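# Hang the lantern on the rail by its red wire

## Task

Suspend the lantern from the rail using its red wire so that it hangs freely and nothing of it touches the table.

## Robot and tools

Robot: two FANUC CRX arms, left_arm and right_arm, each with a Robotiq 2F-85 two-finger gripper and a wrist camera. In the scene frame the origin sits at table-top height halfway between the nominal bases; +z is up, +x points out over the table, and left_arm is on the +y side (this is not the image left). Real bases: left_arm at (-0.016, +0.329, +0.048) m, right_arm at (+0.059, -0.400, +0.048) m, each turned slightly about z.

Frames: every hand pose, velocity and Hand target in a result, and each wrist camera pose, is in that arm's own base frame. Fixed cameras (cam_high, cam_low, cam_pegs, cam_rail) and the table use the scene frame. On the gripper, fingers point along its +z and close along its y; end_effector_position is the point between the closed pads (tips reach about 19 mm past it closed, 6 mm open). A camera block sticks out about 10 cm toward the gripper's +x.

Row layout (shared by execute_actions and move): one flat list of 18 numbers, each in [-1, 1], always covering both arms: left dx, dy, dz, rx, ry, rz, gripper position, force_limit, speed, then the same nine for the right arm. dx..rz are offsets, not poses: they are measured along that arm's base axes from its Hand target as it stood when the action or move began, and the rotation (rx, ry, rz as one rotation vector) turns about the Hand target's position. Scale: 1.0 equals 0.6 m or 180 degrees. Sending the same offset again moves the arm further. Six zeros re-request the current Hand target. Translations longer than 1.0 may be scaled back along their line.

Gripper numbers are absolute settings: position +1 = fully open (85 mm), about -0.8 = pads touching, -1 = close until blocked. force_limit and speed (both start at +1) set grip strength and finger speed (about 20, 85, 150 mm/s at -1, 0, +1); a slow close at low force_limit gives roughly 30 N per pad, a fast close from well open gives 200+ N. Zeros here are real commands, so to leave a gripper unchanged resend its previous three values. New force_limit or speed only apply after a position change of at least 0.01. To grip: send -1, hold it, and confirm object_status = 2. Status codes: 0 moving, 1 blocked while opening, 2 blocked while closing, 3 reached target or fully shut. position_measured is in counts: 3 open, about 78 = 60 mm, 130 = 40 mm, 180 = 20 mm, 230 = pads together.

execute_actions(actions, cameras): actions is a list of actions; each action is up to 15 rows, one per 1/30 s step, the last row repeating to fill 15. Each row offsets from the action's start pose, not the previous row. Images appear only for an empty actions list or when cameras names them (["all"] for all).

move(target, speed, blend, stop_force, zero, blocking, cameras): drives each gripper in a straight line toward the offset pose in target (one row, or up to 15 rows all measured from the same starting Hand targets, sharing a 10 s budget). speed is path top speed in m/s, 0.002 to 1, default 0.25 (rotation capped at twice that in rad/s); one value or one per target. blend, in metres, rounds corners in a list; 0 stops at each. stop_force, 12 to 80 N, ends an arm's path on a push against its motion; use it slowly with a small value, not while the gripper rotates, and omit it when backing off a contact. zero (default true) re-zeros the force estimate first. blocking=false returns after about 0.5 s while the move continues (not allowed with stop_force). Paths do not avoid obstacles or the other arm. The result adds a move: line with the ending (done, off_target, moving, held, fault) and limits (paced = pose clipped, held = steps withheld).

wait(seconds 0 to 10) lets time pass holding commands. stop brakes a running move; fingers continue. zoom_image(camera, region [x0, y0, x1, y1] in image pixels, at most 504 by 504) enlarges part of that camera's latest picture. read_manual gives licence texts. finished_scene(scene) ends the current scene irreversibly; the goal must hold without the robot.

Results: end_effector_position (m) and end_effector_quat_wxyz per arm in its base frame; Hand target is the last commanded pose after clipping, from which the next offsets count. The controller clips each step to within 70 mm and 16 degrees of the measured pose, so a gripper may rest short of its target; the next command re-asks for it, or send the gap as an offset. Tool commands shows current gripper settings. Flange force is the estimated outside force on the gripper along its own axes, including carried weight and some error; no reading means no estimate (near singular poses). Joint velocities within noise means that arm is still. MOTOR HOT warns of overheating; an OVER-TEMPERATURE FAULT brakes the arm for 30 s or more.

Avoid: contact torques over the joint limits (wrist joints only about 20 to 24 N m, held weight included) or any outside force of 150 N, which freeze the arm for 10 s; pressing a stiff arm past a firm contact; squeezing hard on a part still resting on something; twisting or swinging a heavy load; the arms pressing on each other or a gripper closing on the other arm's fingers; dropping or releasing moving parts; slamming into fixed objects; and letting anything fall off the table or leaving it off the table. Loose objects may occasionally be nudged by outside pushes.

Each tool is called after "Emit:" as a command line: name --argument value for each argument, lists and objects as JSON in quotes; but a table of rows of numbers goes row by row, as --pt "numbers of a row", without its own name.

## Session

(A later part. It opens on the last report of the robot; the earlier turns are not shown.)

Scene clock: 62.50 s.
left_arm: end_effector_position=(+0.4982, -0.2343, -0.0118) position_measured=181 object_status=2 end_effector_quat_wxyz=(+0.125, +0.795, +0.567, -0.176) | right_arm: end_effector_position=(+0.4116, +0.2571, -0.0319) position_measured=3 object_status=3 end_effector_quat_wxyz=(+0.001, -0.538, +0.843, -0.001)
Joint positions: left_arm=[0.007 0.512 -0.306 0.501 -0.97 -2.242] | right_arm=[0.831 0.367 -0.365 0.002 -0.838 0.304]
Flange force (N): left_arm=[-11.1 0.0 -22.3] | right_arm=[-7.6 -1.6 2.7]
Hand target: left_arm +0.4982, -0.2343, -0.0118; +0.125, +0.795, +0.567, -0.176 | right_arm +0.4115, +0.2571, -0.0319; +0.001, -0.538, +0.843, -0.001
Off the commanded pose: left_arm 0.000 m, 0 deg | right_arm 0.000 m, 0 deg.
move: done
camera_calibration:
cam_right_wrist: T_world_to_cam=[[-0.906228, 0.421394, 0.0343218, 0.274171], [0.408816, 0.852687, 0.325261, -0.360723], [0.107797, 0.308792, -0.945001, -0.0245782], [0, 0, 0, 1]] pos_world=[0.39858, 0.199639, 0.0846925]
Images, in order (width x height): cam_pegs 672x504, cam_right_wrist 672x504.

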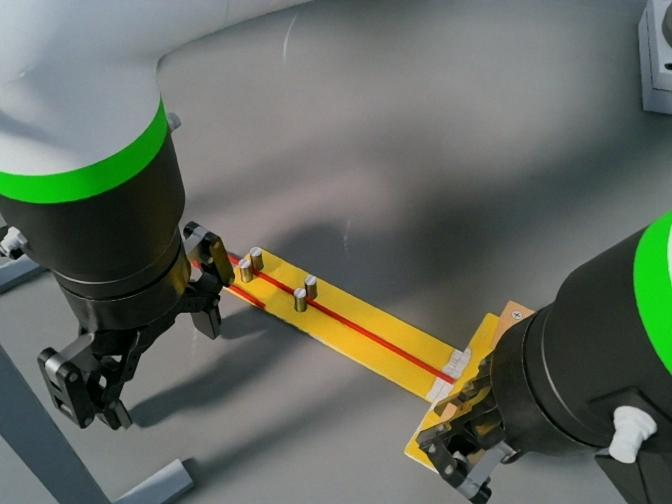

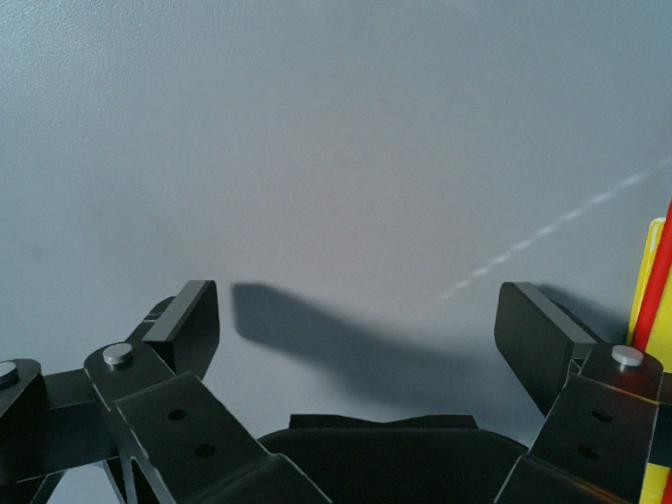

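Emit:
move --pt "0 0 0 0 0 0 -1 0 -1 0 0 0.13 0 0 0 -0.4 -0.5 0" --pt "0 0 0 0 0 0 -1 0 -1 -0.1153 0.0538 0.13 0 0 0 -0.4 -0.5 0" --speed 0.12

Emit:
move --target '[0,0,0,0,0,0,-1,0,-1,0,0,-0.075,0,0,0,-0.4,-0.5,0]' --speed 0.05 --cameras '["cam_right_wrist","cam_pegs"]'

Scene clock: 65.00 s.
left_arm: end_effector_position=(+0.4982, -0.2343, -0.0118) position_measured=181 object_status=2 end_effector_quat_wxyz=(+0.125, +0.795, +0.567, -0.176) | right_arm: end_effector_position=(+0.3424, +0.2894, +0.0461) position_measured=179 object_status=3 end_effector_quat_wxyz=(+0.001, -0.538, +0.843, -0.001)
Joint positions: left_arm=[0.007 0.512 -0.306 0.501 -0.97 -2.242] | right_arm=[0.997 0.162 -0.406 0.002 -1.002 0.137]
Flange force (N): left_arm=[-11.1 0.2 -22.5] | right_arm=[-7.9 -0.7 0.7]
Hand target: left_arm +0.4982, -0.2343, -0.0118; +0.125, +0.795, +0.567, -0.176 | right_arm +0.3424, +0.2894, +0.0461; +0.001, -0.538, +0.843, -0.001
Off the commanded pose: left_arm 0.000 m, 0 deg | right_arm 0.000 m, 0 deg.
move: done

Scene clock: 66.23 s.
left_arm: end_effector_position=(+0.4982, -0.2343, -0.0118) position_measured=181 object_status=2 end_effector_quat_wxyz=(+0.125, +0.795, +0.567, -0.176) | right_arm: end_effector_position=(+0.3424, +0.2894, +0.0011) position_measured=179 object_status=3 end_effector_quat_wxyz=(+0.001, -0.538, +0.843, -0.001)
Joint positions: left_arm=[0.007 0.512 -0.306 0.501 -0.97 -2.242] | right_arm=[0.997 0.232 -0.449 0.002 -0.889 0.137]
Flange force (N): left_arm=[-10.9 0.3 -22.3] | right_arm=[-7.6 -0.7 2.3]
Hand target: left_arm +0.4982, -0.2343, -0.0118; +0.125, +0.795, +0.567, -0.176 | right_arm +0.3424, +0.2894, +0.0011; +0.001, -0.538, +0.843, -0.001
Off the commanded pose: left_arm 0.000 m, 0 deg | right_arm 0.000 m, 0 deg.
move: done
camera_calibration:
cam_right_wrist: T_world_to_cam=[[-0.906175, 0.421505, 0.0343663, 0.196711], [0.408931, 0.852621, 0.325289, -0.370648], [0.10781, 0.308823, -0.94499, 0.00411085], [0, 0, 0, 1]] pos_world=[0.32938, 0.231838, 0.117692]
Images, in order (width x height): cam_pegs 672x504, cam_right_wrist 672x504.

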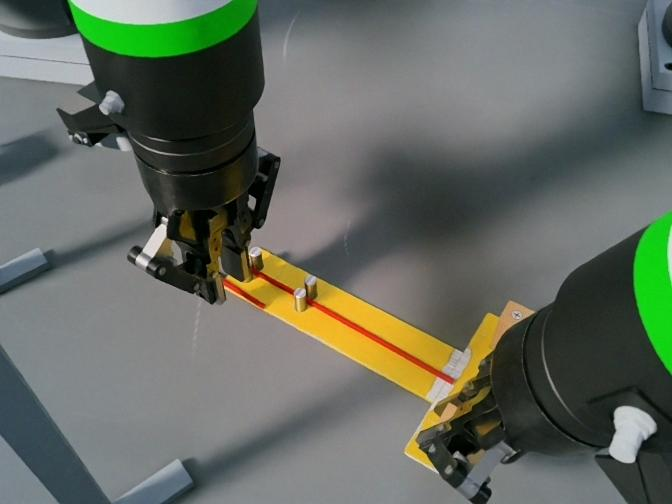

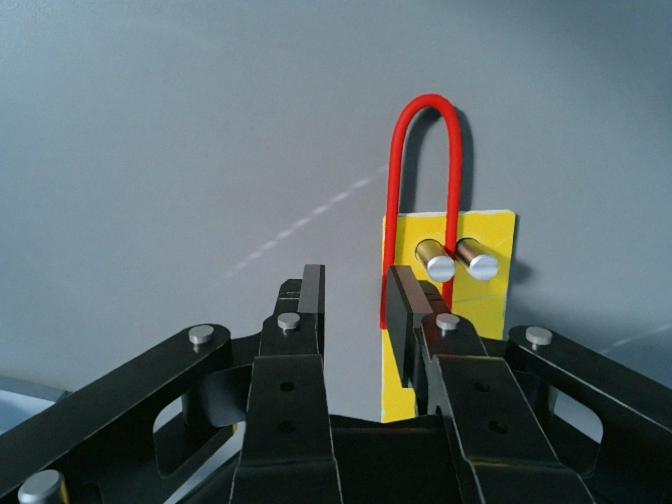

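Emit:
move --pt "0 0 0 0 0 0 -1 0 -1 -0.0076 0.0035 0 0 0 0 -0.4 -0.5 0" --pt "0 0 0 0 0 0 -1 0 -1 -0.0076 0.0035 -0.038 0 0 0 -0.4 -0.5 0" --speed 0.02 --stop_force 14 --cameras '["cam_right_wrist"]'

Scene clock: 67.97 s.
left_arm: end_effector_position=(+0.4982, -0.2343, -0.0118) position_measured=181 object_status=2 end_effector_quat_wxyz=(+0.125, +0.795, +0.567, -0.176) | right_arm: end_effector_position=(+0.3378, +0.2916, -0.0111) position_measured=179 object_status=3 end_effector_quat_wxyz=(+0.001, -0.538, +0.843, -0.001)
Joint positions: left_arm=[0.007 0.512 -0.306 0.501 -0.97 -2.242] | right_arm=[1.009 0.249 -0.464 0.002 -0.857 0.125]
Flange force (N): left_arm=[-11.0 0.5 -22.2] | right_arm=[2.9 9.5 -49.4]
Hand target: left_arm +0.4982, -0.2343, -0.0118; +0.125, +0.795, +0.567, -0.176 | right_arm +0.3378, +0.2916, -0.0111; +0.001, -0.538, +0.843, -0.001 (not the last commanded pose)
Off the commanded pose: left_arm 0.000 m, 0 deg | right_arm 0.011 m, 0 deg.
move: contact (right_arm); path passed 1 of 2 targets
camera_calibration:
cam_right_wrist: T_world_to_cam=[[-0.906214, 0.421424, 0.0343296, 0.192073], [0.40882, 0.852597, 0.325491, -0.366621], [0.1079, 0.308999, -0.944922, -0.00777321], [0, 0, 0, 1]] pos_world=[0.32478, 0.234038, 0.105393]
Images, in order (width x height): cam_right_wrist 672x504.

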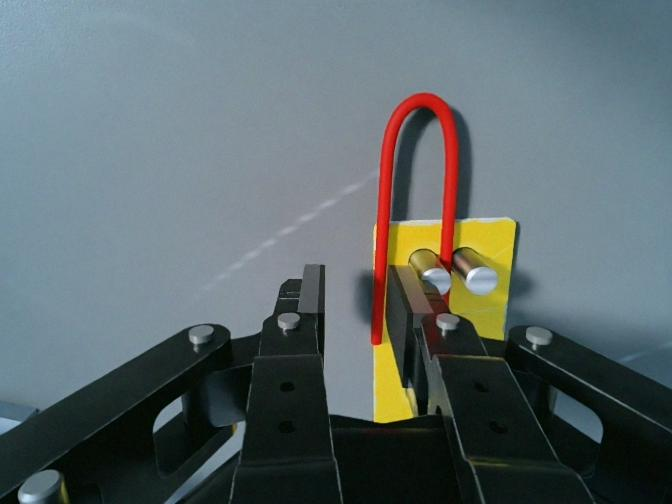

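Emit:
move --pt "0 0 0 0 0 0 -1 0 -1 0 0 0.02 0 0 0 -0.4 -0.5 0" --pt "0 0 0 0 0 0 -1 0 -1 0.0065 0.014 0.02 0 0 0 -0.4 -0.5 0" --speed 0.05

Emit:
move --target '[0,0,0,0,0,0,-1,0,-1,0,0,-0.036,0,0,0,-0.4,-0.5,0]' --speed 0.015 --stop_force 14 --cameras '["cam_right_wrist"]'

Scene clock: 69.40 s.
left_arm: end_effector_position=(+0.4982, -0.2343, -0.0118) position_measured=181 object_status=2 end_effector_quat_wxyz=(+0.125, +0.795, +0.567, -0.176) | right_arm: end_effector_position=(+0.3417, +0.3000, +0.0009) position_measured=179 object_status=3 end_effector_quat_wxyz=(+0.001, -0.538, +0.843, -0.001)
Joint positions: left_arm=[0.007 0.512 -0.306 0.501 -0.97 -2.242] | right_arm=[1.012 0.247 -0.431 0.002 -0.893 0.123]
Flange force (N): left_arm=[-11.2 0.1 -22.4] | right_arm=[-7.0 -0.5 1.5]
Hand target: left_arm +0.4982, -0.2343, -0.0118; +0.125, +0.795, +0.567, -0.176 | right_arm +0.3417, +0.3000, +0.0009; +0.001, -0.538, +0.843, -0.001
Off the commanded pose: left_arm 0.000 m, 0 deg | right_arm 0.000 m, 0 deg.
move: done

Scene clock: 71.53 s.
left_arm: end_effector_position=(+0.4982, -0.2343, -0.0118) position_measured=181 object_status=2 end_effector_quat_wxyz=(+0.125, +0.795, +0.567, -0.176) | right_arm: end_effector_position=(+0.3417, +0.3000, -0.0207) position_measured=179 object_status=3 end_effector_quat_wxyz=(+0.001, -0.538, +0.843, -0.001)
Joint positions: left_arm=[0.007 0.512 -0.306 0.501 -0.97 -2.242] | right_arm=[1.012 0.284 -0.447 0.002 -0.839 0.123]
Flange force (N): left_arm=[-11.5 -0.2 -22.5] | right_arm=[-5.2 2.6 -13.5]
Hand target: left_arm +0.4982, -0.2343, -0.0118; +0.125, +0.795, +0.567, -0.176 | right_arm +0.3417, +0.3000, -0.0207; +0.001, -0.538, +0.843, -0.001
Off the commanded pose: left_arm 0.000 m, 0 deg | right_arm 0.000 m, 0 deg.
move: contact (right_arm)
camera_calibration:
cam_right_wrist: T_world_to_cam=[[-0.906165, 0.421522, 0.0344128, 0.192346], [0.408929, 0.852515, 0.325569, -0.372308], [0.107897, 0.309092, -0.944892, -0.0197905], [0, 0, 0, 1]] pos_world=[0.32868, 0.242437, 0.0958929]
Images, in order (width x height): cam_right_wrist 672x504.

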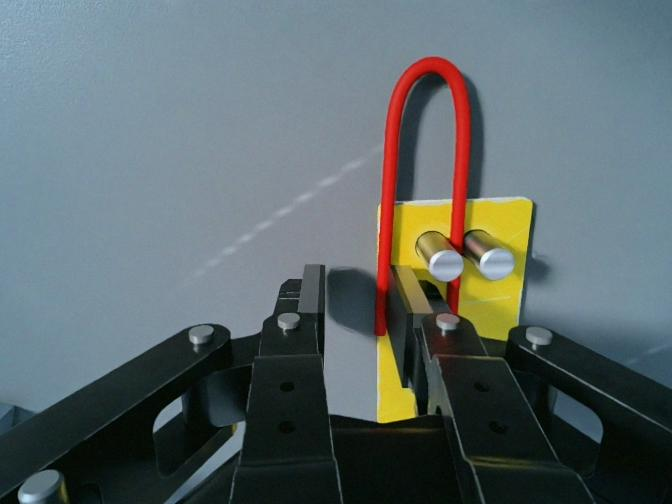

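Emit:
move --pt "0 0 0 0 0 0 -1 0 -1 0 0 0.001 0 0 0 -0.4 -0.5 0" --pt "0 0 0 0 0 0 -1 0 -1 0 0 0.001 0 0 0 -1 0 -1" --pt "0 0 0 0 0 0 -1 0 -1 0 0 0.01 0 0 0 -1 0 -1" --speed 0.03 --cameras '["cam_right_wrist"]'

Emit:
move --pt "0 0 0 0 0 0 -1 0 -1 0.0283 -0.0146 0 0 0 -0.089 -1 0 -1" --pt "0 0 0 0 0 0 -1 0 -1 0.052 -0.038 0 0 0 -0.189 -1 0 -1" --speed 0.1 --cameras '["cam_right_wrist"]'

Scene clock: 74.37 s.
left_arm: end_effector_position=(+0.4982, -0.2343, -0.0118) position_measured=181 object_status=2 end_effector_quat_wxyz=(+0.125, +0.795, +0.567, -0.176) | right_arm: end_effector_position=(+0.3417, +0.3000, -0.0147) position_measured=231 object_status=3 end_effector_quat_wxyz=(+0.001, -0.538, +0.843, -0.001)
Joint positions: left_arm=[0.007 0.512 -0.306 0.501 -0.97 -2.242] | right_arm=[1.012 0.274 -0.442 0.002 -0.854 0.123]
Flange force (N): left_arm=[-11.3 0.3 -22.0] | right_arm=[-7.6 -0.7 2.1]
Hand target: left_arm +0.4982, -0.2343, -0.0118; +0.125, +0.795, +0.567, -0.176 | right_arm +0.3417, +0.3000, -0.0147; +0.001, -0.538, +0.843, -0.001
Off the commanded pose: left_arm 0.000 m, 0 deg | right_arm 0.000 m, 0 deg.
move: done
camera_calibration:
cam_right_wrist: T_world_to_cam=[[-0.90616, 0.421536, 0.034373, 0.192138], [0.40894, 0.852541, 0.325488, -0.374263], [0.107901, 0.309001, -0.944921, -0.0140976], [0, 0, 0, 1]] pos_world=[0.32868, 0.242438, 0.101893]
Images, in order (width x height): cam_right_wrist 672x504.

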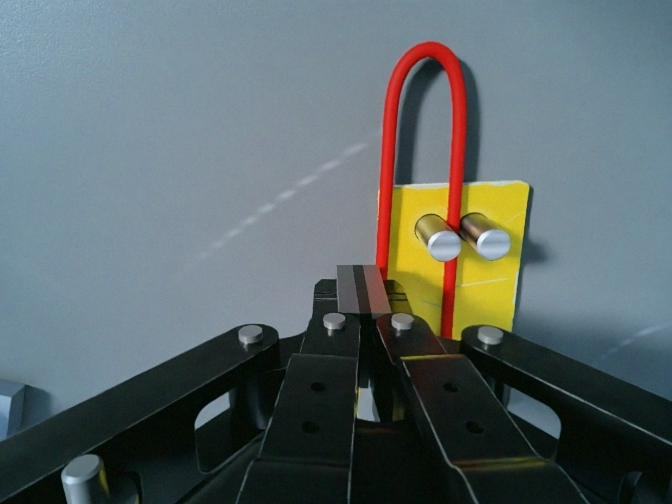

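Scene clock: 77.90 s.
left_arm: end_effector_position=(+0.4982, -0.2343, -0.0118) position_measured=181 object_status=2 end_effector_quat_wxyz=(+0.125, +0.795, +0.567, -0.176) | right_arm: end_effector_position=(+0.3729, +0.2772, -0.0147) position_measured=231 object_status=3 end_effector_quat_wxyz=(+0.001, -0.268, +0.964, -0.001)
Joint positions: left_arm=[0.007 0.512 -0.306 0.501 -0.97 -2.242] | right_arm=[0.924 0.295 -0.413 0.002 -0.862 -0.384]
Flange force (N): left_arm=[-11.1 0.2 -22.5] | right_arm=[-7.0 3.4 2.2]
Hand target: left_arm +0.4982, -0.2343, -0.0118; +0.125, +0.795, +0.567, -0.176 | right_arm +0.3729, +0.2772, -0.0147; +0.001, -0.268, +0.964, -0.001
Off the commanded pose: left_arm 0.000 m, 0 deg | right_arm 0.000 m, 0 deg.
move: done
camera_calibration:
cam_right_wrist: T_world_to_cam=[[-0.51523, 0.856358, 0.0344802, -0.0363122], [0.815936, 0.477804, 0.325503, -0.415456], [0.262272, 0.195843, -0.944912, -0.0366082], [0, 0, 0, 1]] pos_world=[0.329878, 0.236772, 0.101893]
Images, in order (width x height): cam_right_wrist 672x504.

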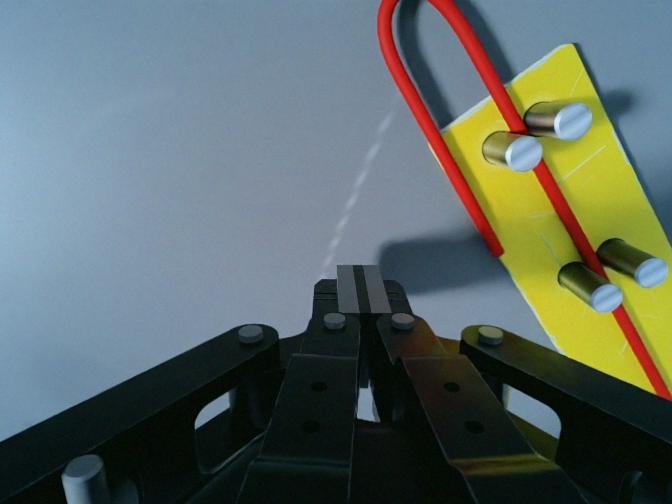

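Emit:
execute_actions --actions '[]'

Emit:
zoom_image --camera "cam_pegs" --region '[150, 100, 500, 400]'

Scene clock: 79.40 s.
left_arm: end_effector_position=(+0.4982, -0.2343, -0.0118) position_measured=181 object_status=2 end_effector_quat_wxyz=(+0.125, +0.795, +0.567, -0.176) | right_arm: end_effector_position=(+0.3729, +0.2772, -0.0147) position_measured=231 object_status=3 end_effector_quat_wxyz=(+0.001, -0.268, +0.964, -0.001)
Joint positions: left_arm=[0.007 0.512 -0.306 0.501 -0.97 -2.242] | right_arm=[0.924 0.295 -0.413 0.002 -0.862 -0.384]
Joint velocities: within noise
Flange force (N): left_arm=[-11.5 0.1 -22.3] | right_arm=[-7.3 3.0 2.6]
Hand target: left_arm +0.4982, -0.2343, -0.0118; +0.125, +0.795, +0.567, -0.176 | right_arm +0.3729, +0.2772, -0.0147; +0.001, -0.268, +0.964, -0.001
Tool commands: left_gripper/position=-1.0 left_gripper/force_limit=+0.0 left_gripper/speed=-1.0 right_gripper/position=-1.0 right_gripper/force_limit=+0.0 right_gripper/speed=-1.0
Off the commanded pose: left_arm 0.000 m, 0 deg | right_arm 0.000 m, 0 deg.
camera_calibration:
cam_left_wrist: T_world_to_cam=[[0.946671, -0.322007, 0.011207, -0.546432], [-0.238612, -0.677277, 0.69596, -0.0135315], [-0.216514, -0.66152, -0.717993, 0.0750961], [0, 0, 0, 1]] pos_world=[0.530322, -0.135442, 0.0694597]
cam_right_wrist: T_world_to_cam=[[-0.515262, 0.856341, 0.0344158, -0.0362401], [0.815878, 0.477829, 0.325612, -0.415536], [0.26239, 0.195854, -0.944877, -0.0366793], [0, 0, 0, 1]] pos_world=[0.329977, 0.236773, 0.101893]

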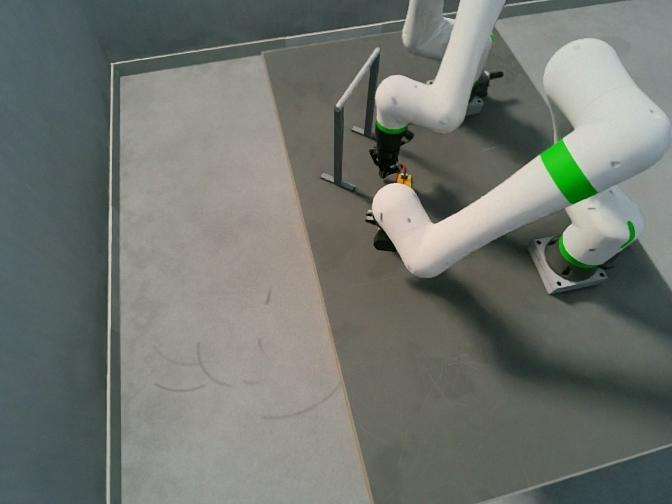

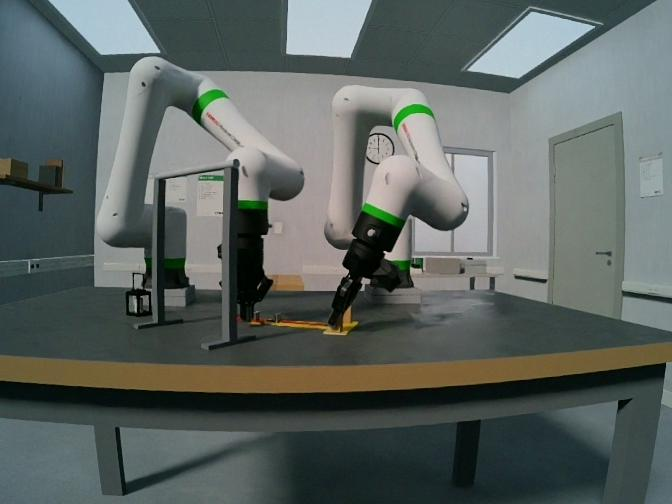

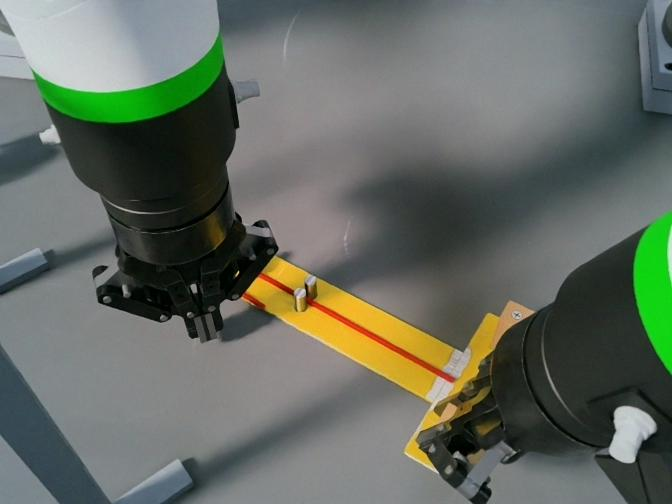

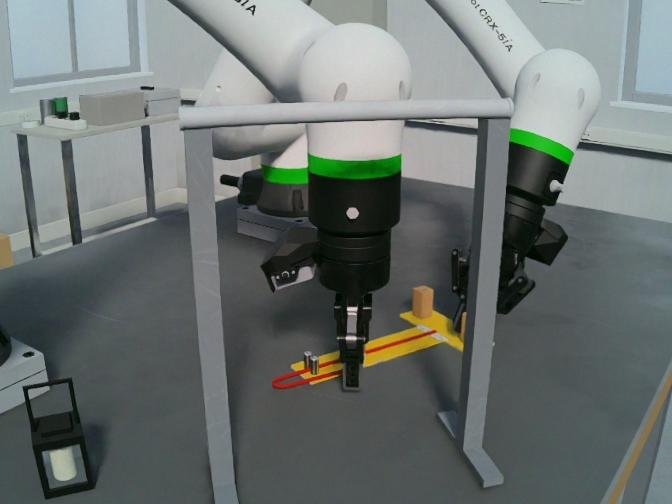

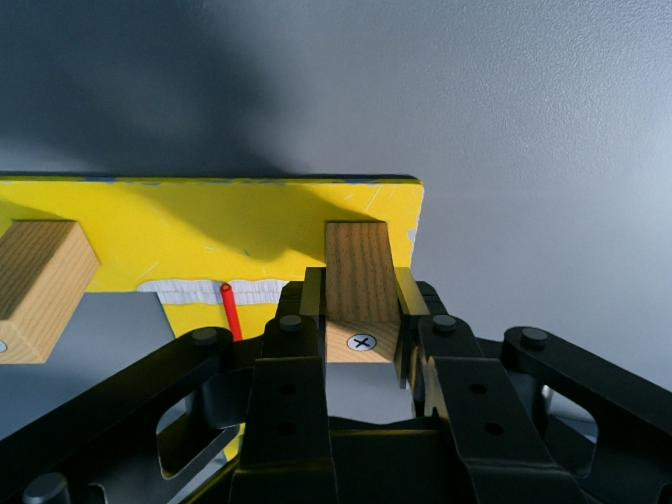

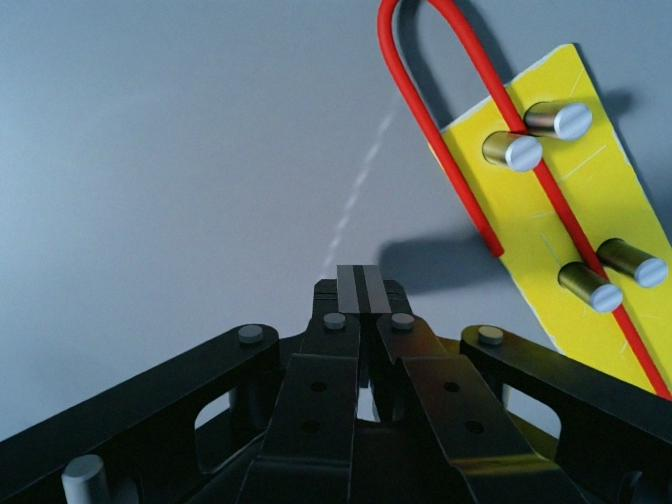

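Scaled by 1.440 from the camera's 672x504 image, which has a finer 960x720 frame.

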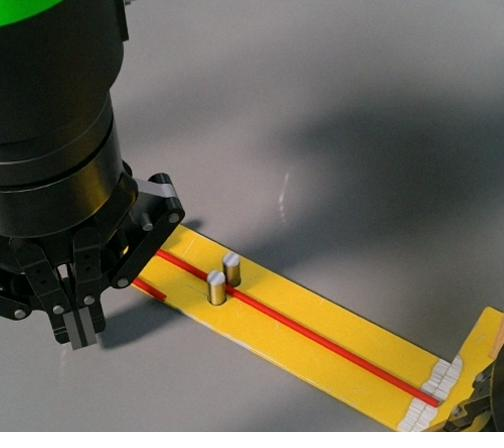

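Emit:
move --pt "0 0 0 0 0 0 -1 0 -1 0 0 0.2 0 0 0 -1 0 0" --pt "0 0 0 0 0 0 -1 0 -1 -0.0227 0.2 0.2 0 0 0.189 -0.4 0 0" --cameras '["cam_right_wrist"]'

Scene clock: 83.03 s.
left_arm: end_effector_position=(+0.4982, -0.2343, -0.0118) position_measured=181 object_status=2 end_effector_quat_wxyz=(+0.125, +0.795, +0.567, -0.176) | right_arm: end_effector_position=(+0.3593, +0.3972, +0.1053) position_measured=179 object_status=0 end_effector_quat_wxyz=(+0.001, -0.538, +0.843, -0.001)
Joint positions: left_arm=[0.007 0.512 -0.306 0.501 -0.97 -2.242] | right_arm=[1.082 0.297 -0.084 0.002 -1.19 0.053]
Flange force (N): left_arm=[-11.5 -0.4 -22.3] | right_arm=[-9.3 -0.9 -0.1]
Hand target: left_arm +0.4982, -0.2343, -0.0118; +0.125, +0.795, +0.567, -0.176 | right_arm +0.3593, +0.3972, +0.1053; +0.001, -0.538, +0.843, -0.001
Off the commanded pose: left_arm 0.000 m, 0 deg | right_arm 0.000 m, 0 deg.
move: done
camera_calibration:
cam_right_wrist: T_world_to_cam=[[-0.906165, 0.421522, 0.0344128, 0.162987], [0.408929, 0.852515, 0.325569, -0.503392], [0.107897, 0.309092, -0.944892, 0.0673232], [0, 0, 0, 1]] pos_world=[0.34628, 0.339637, 0.221893]
Images, in order (width x height): cam_right_wrist 672x504.

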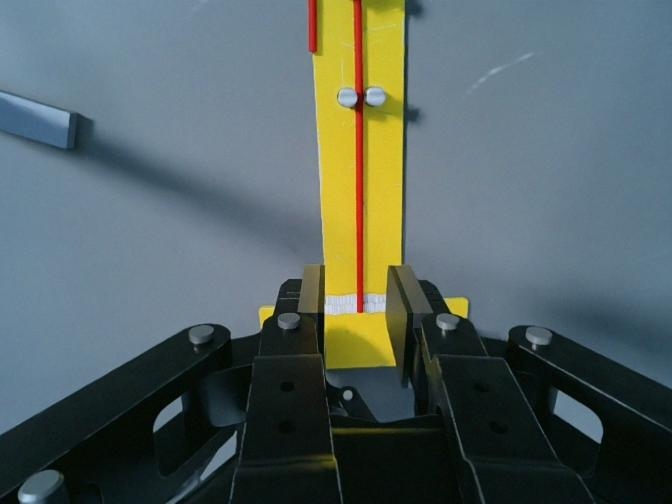

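Emit:
move --pt "0 0 0 0 0 0 -1 0 -1 -0.002 0.048 -0.15 0 0 0.006 -0.4 0 0" --pt "0 0 0 0 0 0 -1 0 -1 -0.002 0.048 -0.2098 0 0 0.006 -0.4 0 0"

Emit:
move --target '[0,0,0,0,0,0,-1,0,-1,0,0,0,0,0,0,-1,-0.5,-1]' --speed 0.1

Emit:
move --pt "0 0 0 0 0 0 -1 0 -1 0 0 0.0095 0 0 0 -1 -0.5 -1" --pt "0 0 0 0 0 0 -1 0 -1 -0.0167 -0.0383 0.0095 0 0 0 -1 -0.5 -1" --pt "0 0 0 0 0 0 -1 0 -1 -0.0167 -0.0383 0 0 0 0 -1 -0.5 -1" --speed 0.1

Emit:
move --pt "0 0 0 0 0 0 -1 0 -1 0 0 0 0 0 0 -0.4 0 -1" --pt "0 0 0 0 0 0 -1 0 -1 0 0 0.15 0 0 0 -0.4 0 -1" --cameras '["cam_right_wrist"]'

Scene clock: 84.77 s.
left_arm: end_effector_position=(+0.4982, -0.2343, -0.0118) position_measured=181 object_status=2 end_effector_quat_wxyz=(+0.125, +0.795, +0.567, -0.176) | right_arm: end_effector_position=(+0.3581, +0.4260, -0.0205) position_measured=179 object_status=3 end_effector_quat_wxyz=(+0.001, -0.546, +0.838, -0.001)
Joint positions: left_arm=[0.007 0.512 -0.306 0.501 -0.97 -2.242] | right_arm=[1.109 0.493 -0.14 0.002 -0.937 0.045]
Flange force (N): left_arm=[-10.7 0.0 -22.4] | right_arm=[-9.3 -0.1 2.3]
Hand target: left_arm +0.4982, -0.2343, -0.0118; +0.125, +0.795, +0.567, -0.176 | right_arm +0.3581, +0.4260, -0.0206; +0.001, -0.546, +0.838, -0.001
Off the commanded pose: left_arm 0.000 m, 0 deg | right_arm 0.000 m, 0 deg.
move: done

Scene clock: 86.00 s.
left_arm: end_effector_position=(+0.4982, -0.2343, -0.0118) position_measured=181 object_status=2 end_effector_quat_wxyz=(+0.125, +0.795, +0.567, -0.176) | right_arm: end_effector_position=(+0.3581, +0.4260, -0.0206) position_measured=225 object_status=0 end_effector_quat_wxyz=(+0.001, -0.546, +0.838, -0.001)
Joint positions: left_arm=[0.007 0.512 -0.306 0.501 -0.97 -2.242] | right_arm=[1.108 0.493 -0.14 0.002 -0.937 0.045]
Flange force (N): left_arm=[-11.1 0.2 -22.4] | right_arm=[-8.3 0.0 -1.3]
Hand target: left_arm +0.4982, -0.2343, -0.0118; +0.125, +0.795, +0.567, -0.176 | right_arm +0.3581, +0.4260, -0.0206; +0.001, -0.546, +0.838, -0.001
Off the commanded pose: left_arm 0.000 m, 0 deg | right_arm 0.000 m, 0 deg.
move: done

Scene clock: 87.37 s.
left_arm: end_effector_position=(+0.4982, -0.2343, -0.0118) position_measured=181 object_status=2 end_effector_quat_wxyz=(+0.125, +0.795, +0.567, -0.176) | right_arm: end_effector_position=(+0.3481, +0.4031, -0.0206) position_measured=225 object_status=2 end_effector_quat_wxyz=(+0.001, -0.546, +0.838, +0.000)
Joint positions: left_arm=[0.007 0.512 -0.306 0.501 -0.97 -2.242] | right_arm=[1.106 0.444 -0.216 0.002 -0.91 0.047]
Flange force (N): left_arm=[-11.0 0.1 -22.2] | right_arm=[-8.1 -1.1 0.9]
Hand target: left_arm +0.4982, -0.2343, -0.0118; +0.125, +0.795, +0.567, -0.176 | right_arm +0.3481, +0.4031, -0.0206; +0.001, -0.546, +0.838, -0.001
Off the commanded pose: left_arm 0.000 m, 0 deg | right_arm 0.000 m, 0 deg.
move: done

Scene clock: 89.37 s.
left_arm: end_effector_position=(+0.4982, -0.2343, -0.0118) position_measured=181 object_status=2 end_effector_quat_wxyz=(+0.125, +0.795, +0.567, -0.176) | right_arm: end_effector_position=(+0.3481, +0.4030, +0.0694) position_measured=179 object_status=3 end_effector_quat_wxyz=(+0.001, -0.546, +0.838, -0.001)
Joint positions: left_arm=[0.007 0.512 -0.306 0.501 -0.97 -2.242] | right_arm=[1.106 0.326 -0.137 0.002 -1.108 0.048]
Flange force (N): left_arm=[-11.3 0.0 -22.3] | right_arm=[-10.9 -1.0 0.8]
Hand target: left_arm +0.4982, -0.2343, -0.0118; +0.125, +0.795, +0.567, -0.176 | right_arm +0.3481, +0.4031, +0.0694; +0.001, -0.546, +0.838, -0.001
Off the commanded pose: left_arm 0.000 m, 0 deg | right_arm 0.000 m, 0 deg.
move: done
camera_calibration:
cam_right_wrist: T_world_to_cam=[[-0.913962, 0.404348, 0.0343111, 0.161273], [0.392744, 0.860113, 0.325512, -0.489495], [0.102108, 0.310981, -0.944915, 0.0340668], [0, 0, 0, 1]] pos_world=[0.336165, 0.345216, 0.185993]
Images, in order (width x height): cam_right_wrist 672x504.

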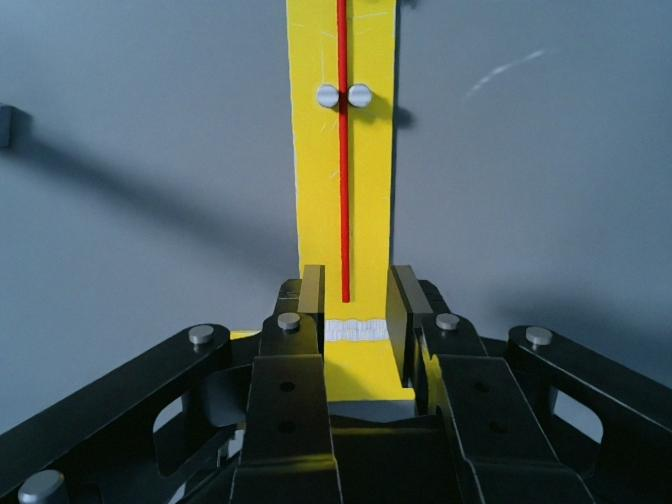

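Emit:
move --target '[0,0,0,0,0,0,-1,0,-1,0.0037,0.0073,-0.15,0,0,0,-0.4,0,-1]'

Emit:
move --target '[0,0,0,0,0,0,-1,0,-1,0,0,0,0,0,0,-1,-0.5,-1]'

Emit:
move --pt "0 0 0 0 0 0 -1 0 -1 0 0 0.01 0 0 0 -1 -0.5 -1" --pt "0 0 0 0 0 0 -1 0 -1 -0.0502 0.0103 0.01 0 0 0.1667 -1 -0.5 -1" --pt "0 0 0 0 0 0 -1 0 -1 -0.0955 -0.0043 0.01 0 0 0.333 -1 -0.5 -1" --pt "0 0 0 0 0 0 -1 0 -1 -0.1258 -0.0377 0.01 0 0 0.5 -1 -0.5 -1" --speed 0.12 --blend 0.004

Emit:
move --pt "0 0 0 0 0 0 -1 0 -1 -0.0092 -0.0413 0 0 0 0.1667 -1 -0.5 -1" --pt "0 0 0 0 0 0 -1 0 -1 0.0038 -0.0787 0 0 0 0.333 -1 -0.5 -1" --speed 0.12 --blend 0.004

Emit:
move --target '[0,0,0,0,0,0,-1,0,-1,0,0,-0.0117,0,0,0,-1,-0.5,-1]'

Emit:
move --pt "0 0 0 0 0 0 -1 0 -1 0 0 0 0 0 0 -0.6 0 -1" --pt "0 0 0 0 0 0 -1 0 -1 0 0 0.2 0 0 0 -0.6 0 -1" --pt "0 0 0 0 0 0 -1 0 -1 -0.03 0 0.35 0 0 -0.4 -0.6 0 -1" --pt "0 0 0 0 0 0 -1 0 -1 0.05 0.04 0.35 0 0 -0.833 -0.6 0 -1" --cameras '["cam_right_wrist","cam_pegs"]'

Scene clock: 91.07 s.
left_arm: end_effector_position=(+0.4982, -0.2343, -0.0118) position_measured=181 object_status=2 end_effector_quat_wxyz=(+0.125, +0.795, +0.567, -0.176) | right_arm: end_effector_position=(+0.3503, +0.4074, -0.0206) position_measured=179 object_status=3 end_effector_quat_wxyz=(+0.001, -0.546, +0.838, -0.001)
Joint positions: left_arm=[0.007 0.512 -0.306 0.501 -0.97 -2.242] | right_arm=[1.106 0.454 -0.201 0.002 -0.915 0.047]
Flange force (N): left_arm=[-11.0 0.3 -22.3] | right_arm=[-6.8 0.4 2.8]
Hand target: left_arm +0.4982, -0.2343, -0.0118; +0.125, +0.795, +0.567, -0.176 | right_arm +0.3503, +0.4074, -0.0206; +0.001, -0.546, +0.838, -0.001
Off the commanded pose: left_arm 0.000 m, 0 deg | right_arm 0.000 m, 0 deg.
move: done

Scene clock: 92.30 s.
left_arm: end_effector_position=(+0.4982, -0.2343, -0.0118) position_measured=181 object_status=2 end_effector_quat_wxyz=(+0.125, +0.795, +0.567, -0.176) | right_arm: end_effector_position=(+0.3503, +0.4074, -0.0206) position_measured=225 object_status=0 end_effector_quat_wxyz=(+0.001, -0.546, +0.838, -0.001)
Joint positions: left_arm=[0.007 0.512 -0.306 0.501 -0.97 -2.242] | right_arm=[1.106 0.454 -0.201 0.002 -0.915 0.047]
Flange force (N): left_arm=[-11.3 0.3 -22.3] | right_arm=[-7.8 -0.4 -1.2]
Hand target: left_arm +0.4982, -0.2343, -0.0118; +0.125, +0.795, +0.567, -0.176 | right_arm +0.3503, +0.4074, -0.0206; +0.001, -0.546, +0.838, -0.001
Off the commanded pose: left_arm 0.000 m, 0 deg | right_arm 0.000 m, 0 deg.
move: done

Scene clock: 99.27 s.
left_arm: end_effector_position=(+0.4982, -0.2343, -0.0118) position_measured=181 object_status=2 end_effector_quat_wxyz=(+0.125, +0.795, +0.567, -0.176) | right_arm: end_effector_position=(+0.2748, +0.3848, -0.0146) position_measured=225 object_status=2 end_effector_quat_wxyz=(-0.001, +0.978, -0.207, +0.000)
Joint positions: left_arm=[0.007 0.512 -0.306 0.501 -0.97 -2.242] | right_arm=[1.229 0.312 -0.39 -0.001 -0.868 1.497]
Flange force (N): left_arm=[-12.0 -0.4 -20.3] | right_arm=[3.0 -10.5 2.6]
Hand target: left_arm +0.4982, -0.2343, -0.0118; +0.125, +0.795, +0.567, -0.176 | right_arm +0.2748, +0.3848, -0.0146; -0.001, +0.978, -0.207, +0.000
Off the commanded pose: left_arm 0.000 m, 0 deg | right_arm 0.000 m, 0 deg.
move: done; blend cut to 0.003 m at target 1

Scene clock: 104.00 s.
left_arm: end_effector_position=(+0.4982, -0.2343, -0.0118) position_measured=181 object_status=2 end_effector_quat_wxyz=(+0.125, +0.795, +0.567, -0.176) | right_arm: end_effector_position=(+0.2771, +0.3376, -0.0146) position_measured=225 object_status=2 end_effector_quat_wxyz=(-0.001, +0.951, +0.310, -0.001)
Joint positions: left_arm=[0.007 0.512 -0.306 0.501 -0.97 -2.242] | right_arm=[1.184 0.236 -0.491 -0.002 -0.844 2.589]
Flange force (N): left_arm=[-12.3 1.9 -11.6] | right_arm=[4.7 -9.7 1.6]
Hand target: left_arm +0.4982, -0.2343, -0.0118; +0.125, +0.795, +0.567, -0.176 | right_arm +0.2771, +0.3376, -0.0146; -0.001, +0.951, +0.310, -0.001
Off the commanded pose: left_arm 0.000 m, 0 deg | right_arm 0.000 m, 0 deg.
move: done

Scene clock: 104.90 s.
left_arm: end_effector_position=(+0.4982, -0.2343, -0.0118) position_measured=181 object_status=2 end_effector_quat_wxyz=(+0.125, +0.795, +0.567, -0.176) | right_arm: end_effector_position=(+0.2771, +0.3376, -0.0216) position_measured=230 object_status=3 end_effector_quat_wxyz=(-0.001, +0.951, +0.310, -0.001)
Joint positions: left_arm=[0.007 0.512 -0.306 0.501 -0.97 -2.242] | right_arm=[1.184 0.249 -0.496 -0.002 -0.826 2.589]
Flange force (N): left_arm=[-8.2 -0.9 -27.1] | right_arm=[5.9 -4.2 2.3]
Hand target: left_arm +0.4982, -0.2343, -0.0118; +0.125, +0.795, +0.567, -0.176 | right_arm +0.2771, +0.3376, -0.0216; -0.001, +0.951, +0.310, -0.001
Off the commanded pose: left_arm 0.000 m, 0 deg | right_arm 0.000 m, 0 deg.
move: done

Scene clock: 112.43 s.
left_arm: end_effector_position=(+0.4982, -0.2343, -0.0118) position_measured=181 object_status=2 end_effector_quat_wxyz=(+0.125, +0.795, +0.567, -0.176) | right_arm: end_effector_position=(+0.3071, +0.3616, +0.1884) position_measured=205 object_status=3 end_effector_quat_wxyz=(+0.001, -0.546, +0.838, -0.001)
Joint positions: left_arm=[0.007 0.512 -0.306 0.501 -0.97 -2.242] | right_arm=[1.145 0.088 -0.13 0.002 -1.353 0.009]
Flange force (N): left_arm=[-10.7 -0.4 -24.9] | right_arm=[-8.3 0.0 -1.6]
Hand target: left_arm +0.4982, -0.2343, -0.0118; +0.125, +0.795, +0.567, -0.176 | right_arm +0.3071, +0.3616, +0.1884; +0.001, -0.546, +0.838, -0.001
Off the commanded pose: left_arm 0.000 m, 0 deg | right_arm 0.000 m, 0 deg.
move: done
camera_calibration:
cam_right_wrist: T_world_to_cam=[[-0.91391, 0.40446, 0.0343541, 0.136436], [0.392864, 0.860059, 0.325509, -0.476452], [0.102109, 0.310983, -0.944915, 0.163603], [0, 0, 0, 1]] pos_world=[0.295166, 0.303716, 0.304993]
Images, in order (width x height): cam_pegs 672x504, cam_right_wrist 672x504.

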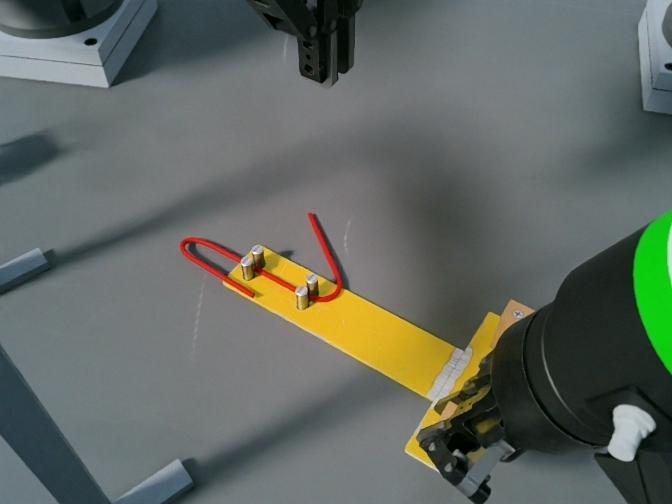

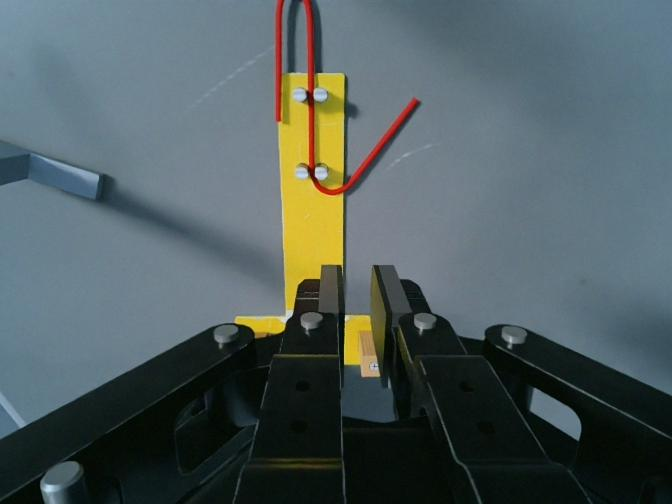

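Emit:
move --pt "0 0 0 0 0 0 -1 0 -1 0.0032 -0.066 -0.2 0 0 0 -0.4 0 -1" --pt "0 0 0 0 0 0 -1 0 -1 0.0032 -0.066 -0.3483 0 0 0 -0.4 0 -1"

Emit:
move --target '[0,0,0,0,0,0,-1,0,-1,0,0,0,0,0,0,-1,0.2,-1]'

Emit:
move --target '[0,0,0,0,0,0,-1,0,-1,0,0,0.17,0,0,0,-1,0.2,-1]' --speed 0.1 --cameras '["cam_pegs","cam_right_wrist"]'

Scene clock: 114.43 s.
left_arm: end_effector_position=(+0.4982, -0.2343, -0.0118) position_measured=181 object_status=2 end_effector_quat_wxyz=(+0.125, +0.795, +0.567, -0.176) | right_arm: end_effector_position=(+0.3090, +0.3220, -0.0206) position_measured=179 object_status=3 end_effector_quat_wxyz=(+0.001, -0.546, +0.838, -0.001)
Joint positions: left_arm=[0.007 0.512 -0.306 0.501 -0.97 -2.242] | right_arm=[1.103 0.266 -0.471 0.002 -0.833 0.05]
Flange force (N): left_arm=[-10.7 0.0 -24.8] | right_arm=[-7.0 0.7 1.8]
Hand target: left_arm +0.4982, -0.2343, -0.0118; +0.125, +0.795, +0.567, -0.176 | right_arm +0.3090, +0.3220, -0.0206; +0.001, -0.546, +0.838, -0.001
Off the commanded pose: left_arm 0.000 m, 0 deg | right_arm 0.000 m, 0 deg.
move: done

Scene clock: 115.93 s.
left_arm: end_effector_position=(+0.4982, -0.2343, -0.0118) position_measured=181 object_status=2 end_effector_quat_wxyz=(+0.125, +0.795, +0.567, -0.176) | right_arm: end_effector_position=(+0.3091, +0.3221, -0.0205) position_measured=231 object_status=3 end_effector_quat_wxyz=(+0.001, -0.546, +0.838, +0.000)
Joint positions: left_arm=[0.007 0.512 -0.306 0.501 -0.97 -2.242] | right_arm=[1.103 0.266 -0.47 0.002 -0.833 0.05]
Flange force (N): left_arm=[-9.9 0.6 -26.4] | right_arm=[-0.2 -0.1 -28.8]
Hand target: left_arm +0.4982, -0.2343, -0.0118; +0.125, +0.795, +0.567, -0.176 | right_arm +0.3090, +0.3220, -0.0206; +0.001, -0.546, +0.838, -0.001
Off the commanded pose: left_arm 0.000 m, 0 deg | right_arm 0.000 m, 0 deg.
move: done

Scene clock: 117.30 s.
left_arm: end_effector_position=(+0.4982, -0.2343, -0.0118) position_measured=181 object_status=2 end_effector_quat_wxyz=(+0.125, +0.795, +0.567, -0.176) | right_arm: end_effector_position=(+0.3091, +0.3220, +0.0814) position_measured=231 object_status=3 end_effector_quat_wxyz=(+0.001, -0.546, +0.838, -0.001)
Joint positions: left_arm=[0.007 0.512 -0.306 0.501 -0.97 -2.242] | right_arm=[1.103 0.111 -0.37 0.002 -1.089 0.051]
Flange force (N): left_arm=[-10.2 0.4 -26.4] | right_arm=[-8.0 0.1 0.2]
Hand target: left_arm +0.4982, -0.2343, -0.0118; +0.125, +0.795, +0.567, -0.176 | right_arm +0.3090, +0.3220, +0.0814; +0.001, -0.546, +0.838, -0.001
Off the commanded pose: left_arm 0.000 m, 0 deg | right_arm 0.000 m, 0 deg.
move: done
camera_calibration:
cam_right_wrist: T_world_to_cam=[[-0.913971, 0.40432, 0.0343974, 0.157962], [0.392749, 0.860125, 0.325475, -0.408412], [0.10201, 0.310984, -0.944925, 0.0746074], [0, 0, 0, 1]] pos_world=[0.297166, 0.264217, 0.197993]
Images, in order (width x height): cam_pegs 672x504, cam_right_wrist 672x504.

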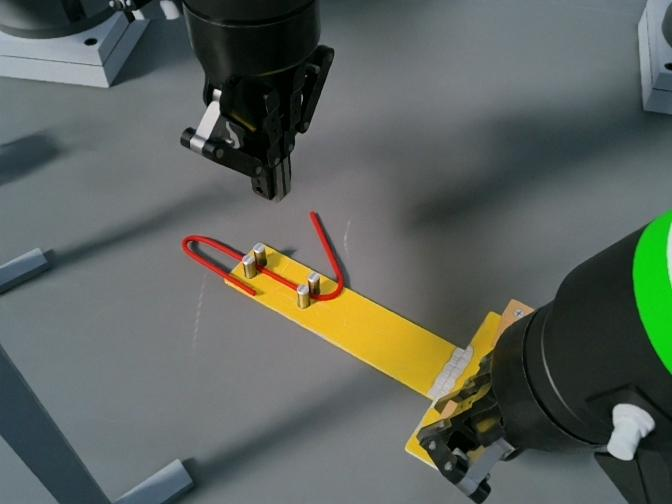

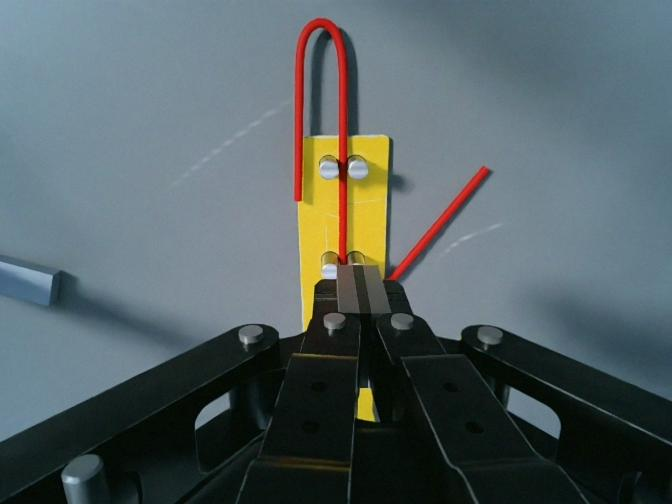

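Emit:
move --pt "0 0 0 0 0 0 -1 0 -1 0 0 -0.05 0 0 0 -0.56 0 -1" --pt "0 0 0 0 0 0 -1 0 -1 0 0 -0.1723 0 0 0 -0.56 0 -1" --cameras '["cam_right_wrist"]'

Emit:
move --target '[0,0,0,0,0,0,-1,0,-1,0,0,0,0,0,0,-1,-0.5,-1]' --cameras '["cam_right_wrist"]'

Scene clock: 119.00 s.
left_arm: end_effector_position=(+0.4982, -0.2343, -0.0118) position_measured=181 object_status=2 end_effector_quat_wxyz=(+0.125, +0.795, +0.567, -0.176) | right_arm: end_effector_position=(+0.3090, +0.3219, -0.0220) position_measured=200 object_status=3 end_effector_quat_wxyz=(+0.001, -0.546, +0.838, -0.001)
Joint positions: left_arm=[0.007 0.512 -0.306 0.501 -0.97 -2.242] | right_arm=[1.103 0.269 -0.472 0.002 -0.83 0.05]
Flange force (N): left_arm=[-10.3 0.5 -26.5] | right_arm=[-8.9 -0.4 2.8]
Hand target: left_arm +0.4982, -0.2343, -0.0118; +0.125, +0.795, +0.567, -0.176 | right_arm +0.3090, +0.3220, -0.0219; +0.001, -0.546, +0.838, -0.001
Off the commanded pose: left_arm 0.000 m, 0 deg | right_arm 0.000 m, 0 deg.
move: done
camera_calibration:
cam_right_wrist: T_world_to_cam=[[-0.913971, 0.40432, 0.0343974, 0.161468], [0.392749, 0.860125, 0.325475, -0.374633], [0.10201, 0.310984, -0.944925, -0.0230565], [0, 0, 0, 1]] pos_world=[0.297066, 0.264117, 0.0945928]
Images, in order (width x height): cam_right_wrist 672x504.

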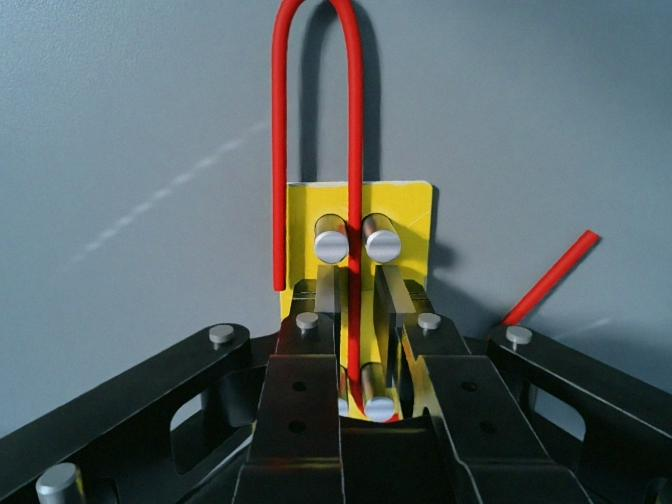

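Scene clock: 119.77 s.
left_arm: end_effector_position=(+0.4982, -0.2343, -0.0118) position_measured=181 object_status=2 end_effector_quat_wxyz=(+0.125, +0.795, +0.567, -0.176) | right_arm: end_effector_position=(+0.3091, +0.3220, -0.0219) position_measured=223 object_status=0 end_effector_quat_wxyz=(+0.001, -0.546, +0.838, -0.001)
Joint positions: left_arm=[0.007 0.512 -0.306 0.501 -0.97 -2.242] | right_arm=[1.103 0.269 -0.471 0.002 -0.83 0.05]
Flange force (N): left_arm=[-10.1 0.7 -26.6] | right_arm=[-7.2 -4.4 2.9]
Hand target: left_arm +0.4982, -0.2343, -0.0118; +0.125, +0.795, +0.567, -0.176 | right_arm +0.3090, +0.3220, -0.0219; +0.001, -0.546, +0.838, -0.001
Off the commanded pose: left_arm 0.000 m, 0 deg | right_arm 0.000 m, 0 deg.
move: done
camera_calibration:
cam_right_wrist: T_world_to_cam=[[-0.913998, 0.404269, 0.0342809, 0.161551], [0.39266, 0.86015, 0.325513, -0.374743], [0.102108, 0.310979, -0.944916, -0.0231263], [0, 0, 0, 1]] pos_world=[0.297165, 0.264217, 0.0945933]
Images, in order (width x height): cam_right_wrist 672x504.

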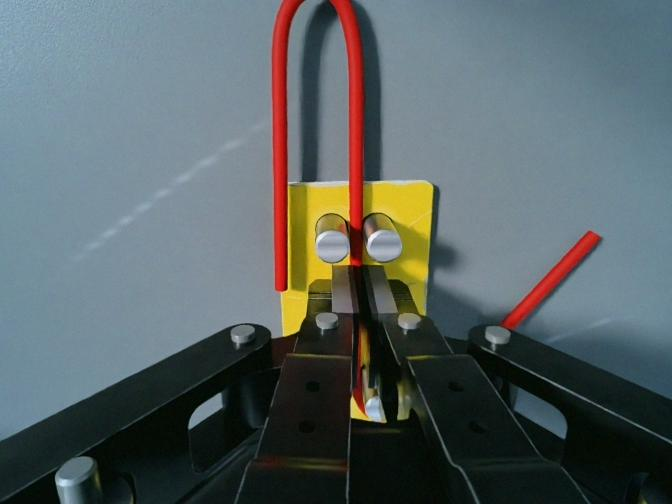

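Emit:
move --target '[0,0,0,0,0,0,-1,0,-1,0,0,0.03,0,0,0,-1,-0.5,-1]' --speed 0.06

Emit:
move --pt "0 0 0 0 0 0 -1 0 -1 0 0 0.17 0 0 0 -1 -0.5 -1" --pt "0 0 0 0 0 0 -1 0 -1 -0.08 -0.15 0.2 0 0 0.5 -1 -0.5 -1" --pt "0 0 0 0 0 0 -1 0 -1 -0.1033 -0.215 0.15 0 0 1 -1 -0.5 -1" --speed 0.3 --blend 0.02 --cameras '["cam_pegs","cam_right_wrist","cam_rail"]'

Scene clock: 120.80 s.
left_arm: end_effector_position=(+0.4982, -0.2343, -0.0118) position_measured=181 object_status=2 end_effector_quat_wxyz=(+0.125, +0.795, +0.567, -0.176) | right_arm: end_effector_position=(+0.3090, +0.3220, -0.0040) position_measured=223 object_status=2 end_effector_quat_wxyz=(+0.001, -0.546, +0.838, -0.001)
Joint positions: left_arm=[0.007 0.512 -0.306 0.501 -0.97 -2.242] | right_arm=[1.103 0.237 -0.458 0.002 -0.875 0.05]
Flange force (N): left_arm=[-10.2 0.0 -26.5] | right_arm=[-7.8 -2.2 3.3]
Hand target: left_arm +0.4982, -0.2343, -0.0118; +0.125, +0.795, +0.567, -0.176 | right_arm +0.3090, +0.3220, -0.0039; +0.001, -0.546, +0.838, -0.001
Off the commanded pose: left_arm 0.000 m, 0 deg | right_arm 0.000 m, 0 deg.
move: done

Scene clock: 126.87 s.
left_arm: end_effector_position=(+0.4982, -0.2343, -0.0118) position_measured=181 object_status=2 end_effector_quat_wxyz=(+0.125, +0.795, +0.567, -0.176) | right_arm: end_effector_position=(+0.2470, +0.1930, +0.0860) position_measured=223 object_status=2 end_effector_quat_wxyz=(-0.001, +0.838, +0.546, -0.001)
Joint positions: left_arm=[0.007 0.512 -0.306 0.501 -0.97 -2.242] | right_arm=[1.089 -0.254 -0.695 -0.002 -1.132 3.208]
Flange force (N): left_arm=[-10.6 -0.2 -26.6] | right_arm=[5.9 -0.9 -0.7]
Hand target: left_arm +0.4982, -0.2343, -0.0118; +0.125, +0.795, +0.567, -0.176 | right_arm +0.2471, +0.1930, +0.0861; -0.001, +0.838, +0.546, -0.001
Off the commanded pose: left_arm 0.000 m, 0 deg | right_arm 0.000 m, 0 deg.
move: done
camera_calibration:
cam_right_wrist: T_world_to_cam=[[0.913976, -0.404305, 0.0344356, -0.142243], [-0.392738, -0.860099, 0.325556, 0.251437], [-0.102006, -0.311074, -0.944896, 0.295854], [0, 0, 0, 1]] pos_world=[0.258934, 0.250784, 0.202593]
Images, in order (width x height): cam_pegs 672x504, cam_rail 672x504, cam_right_wrist 672x504.

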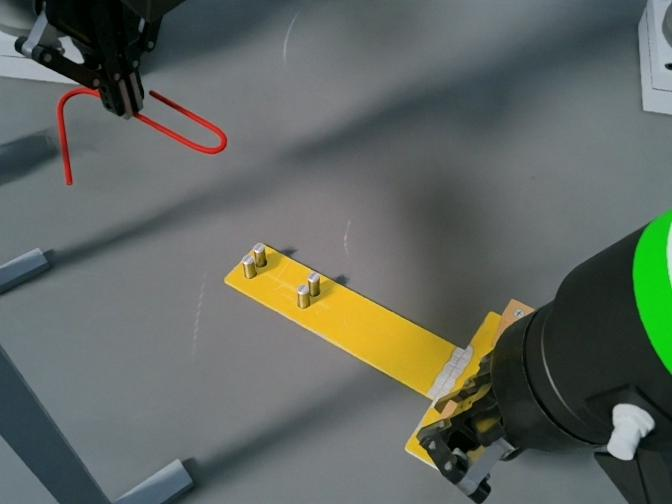

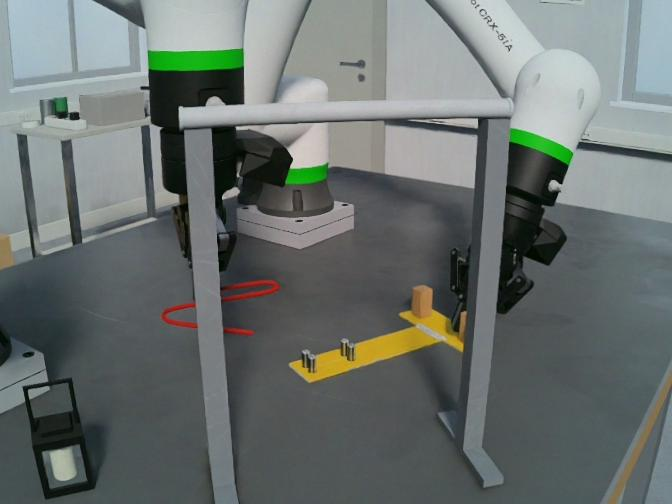

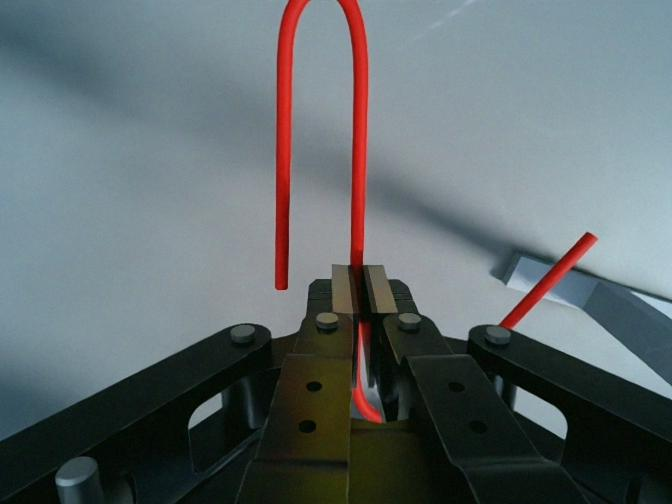

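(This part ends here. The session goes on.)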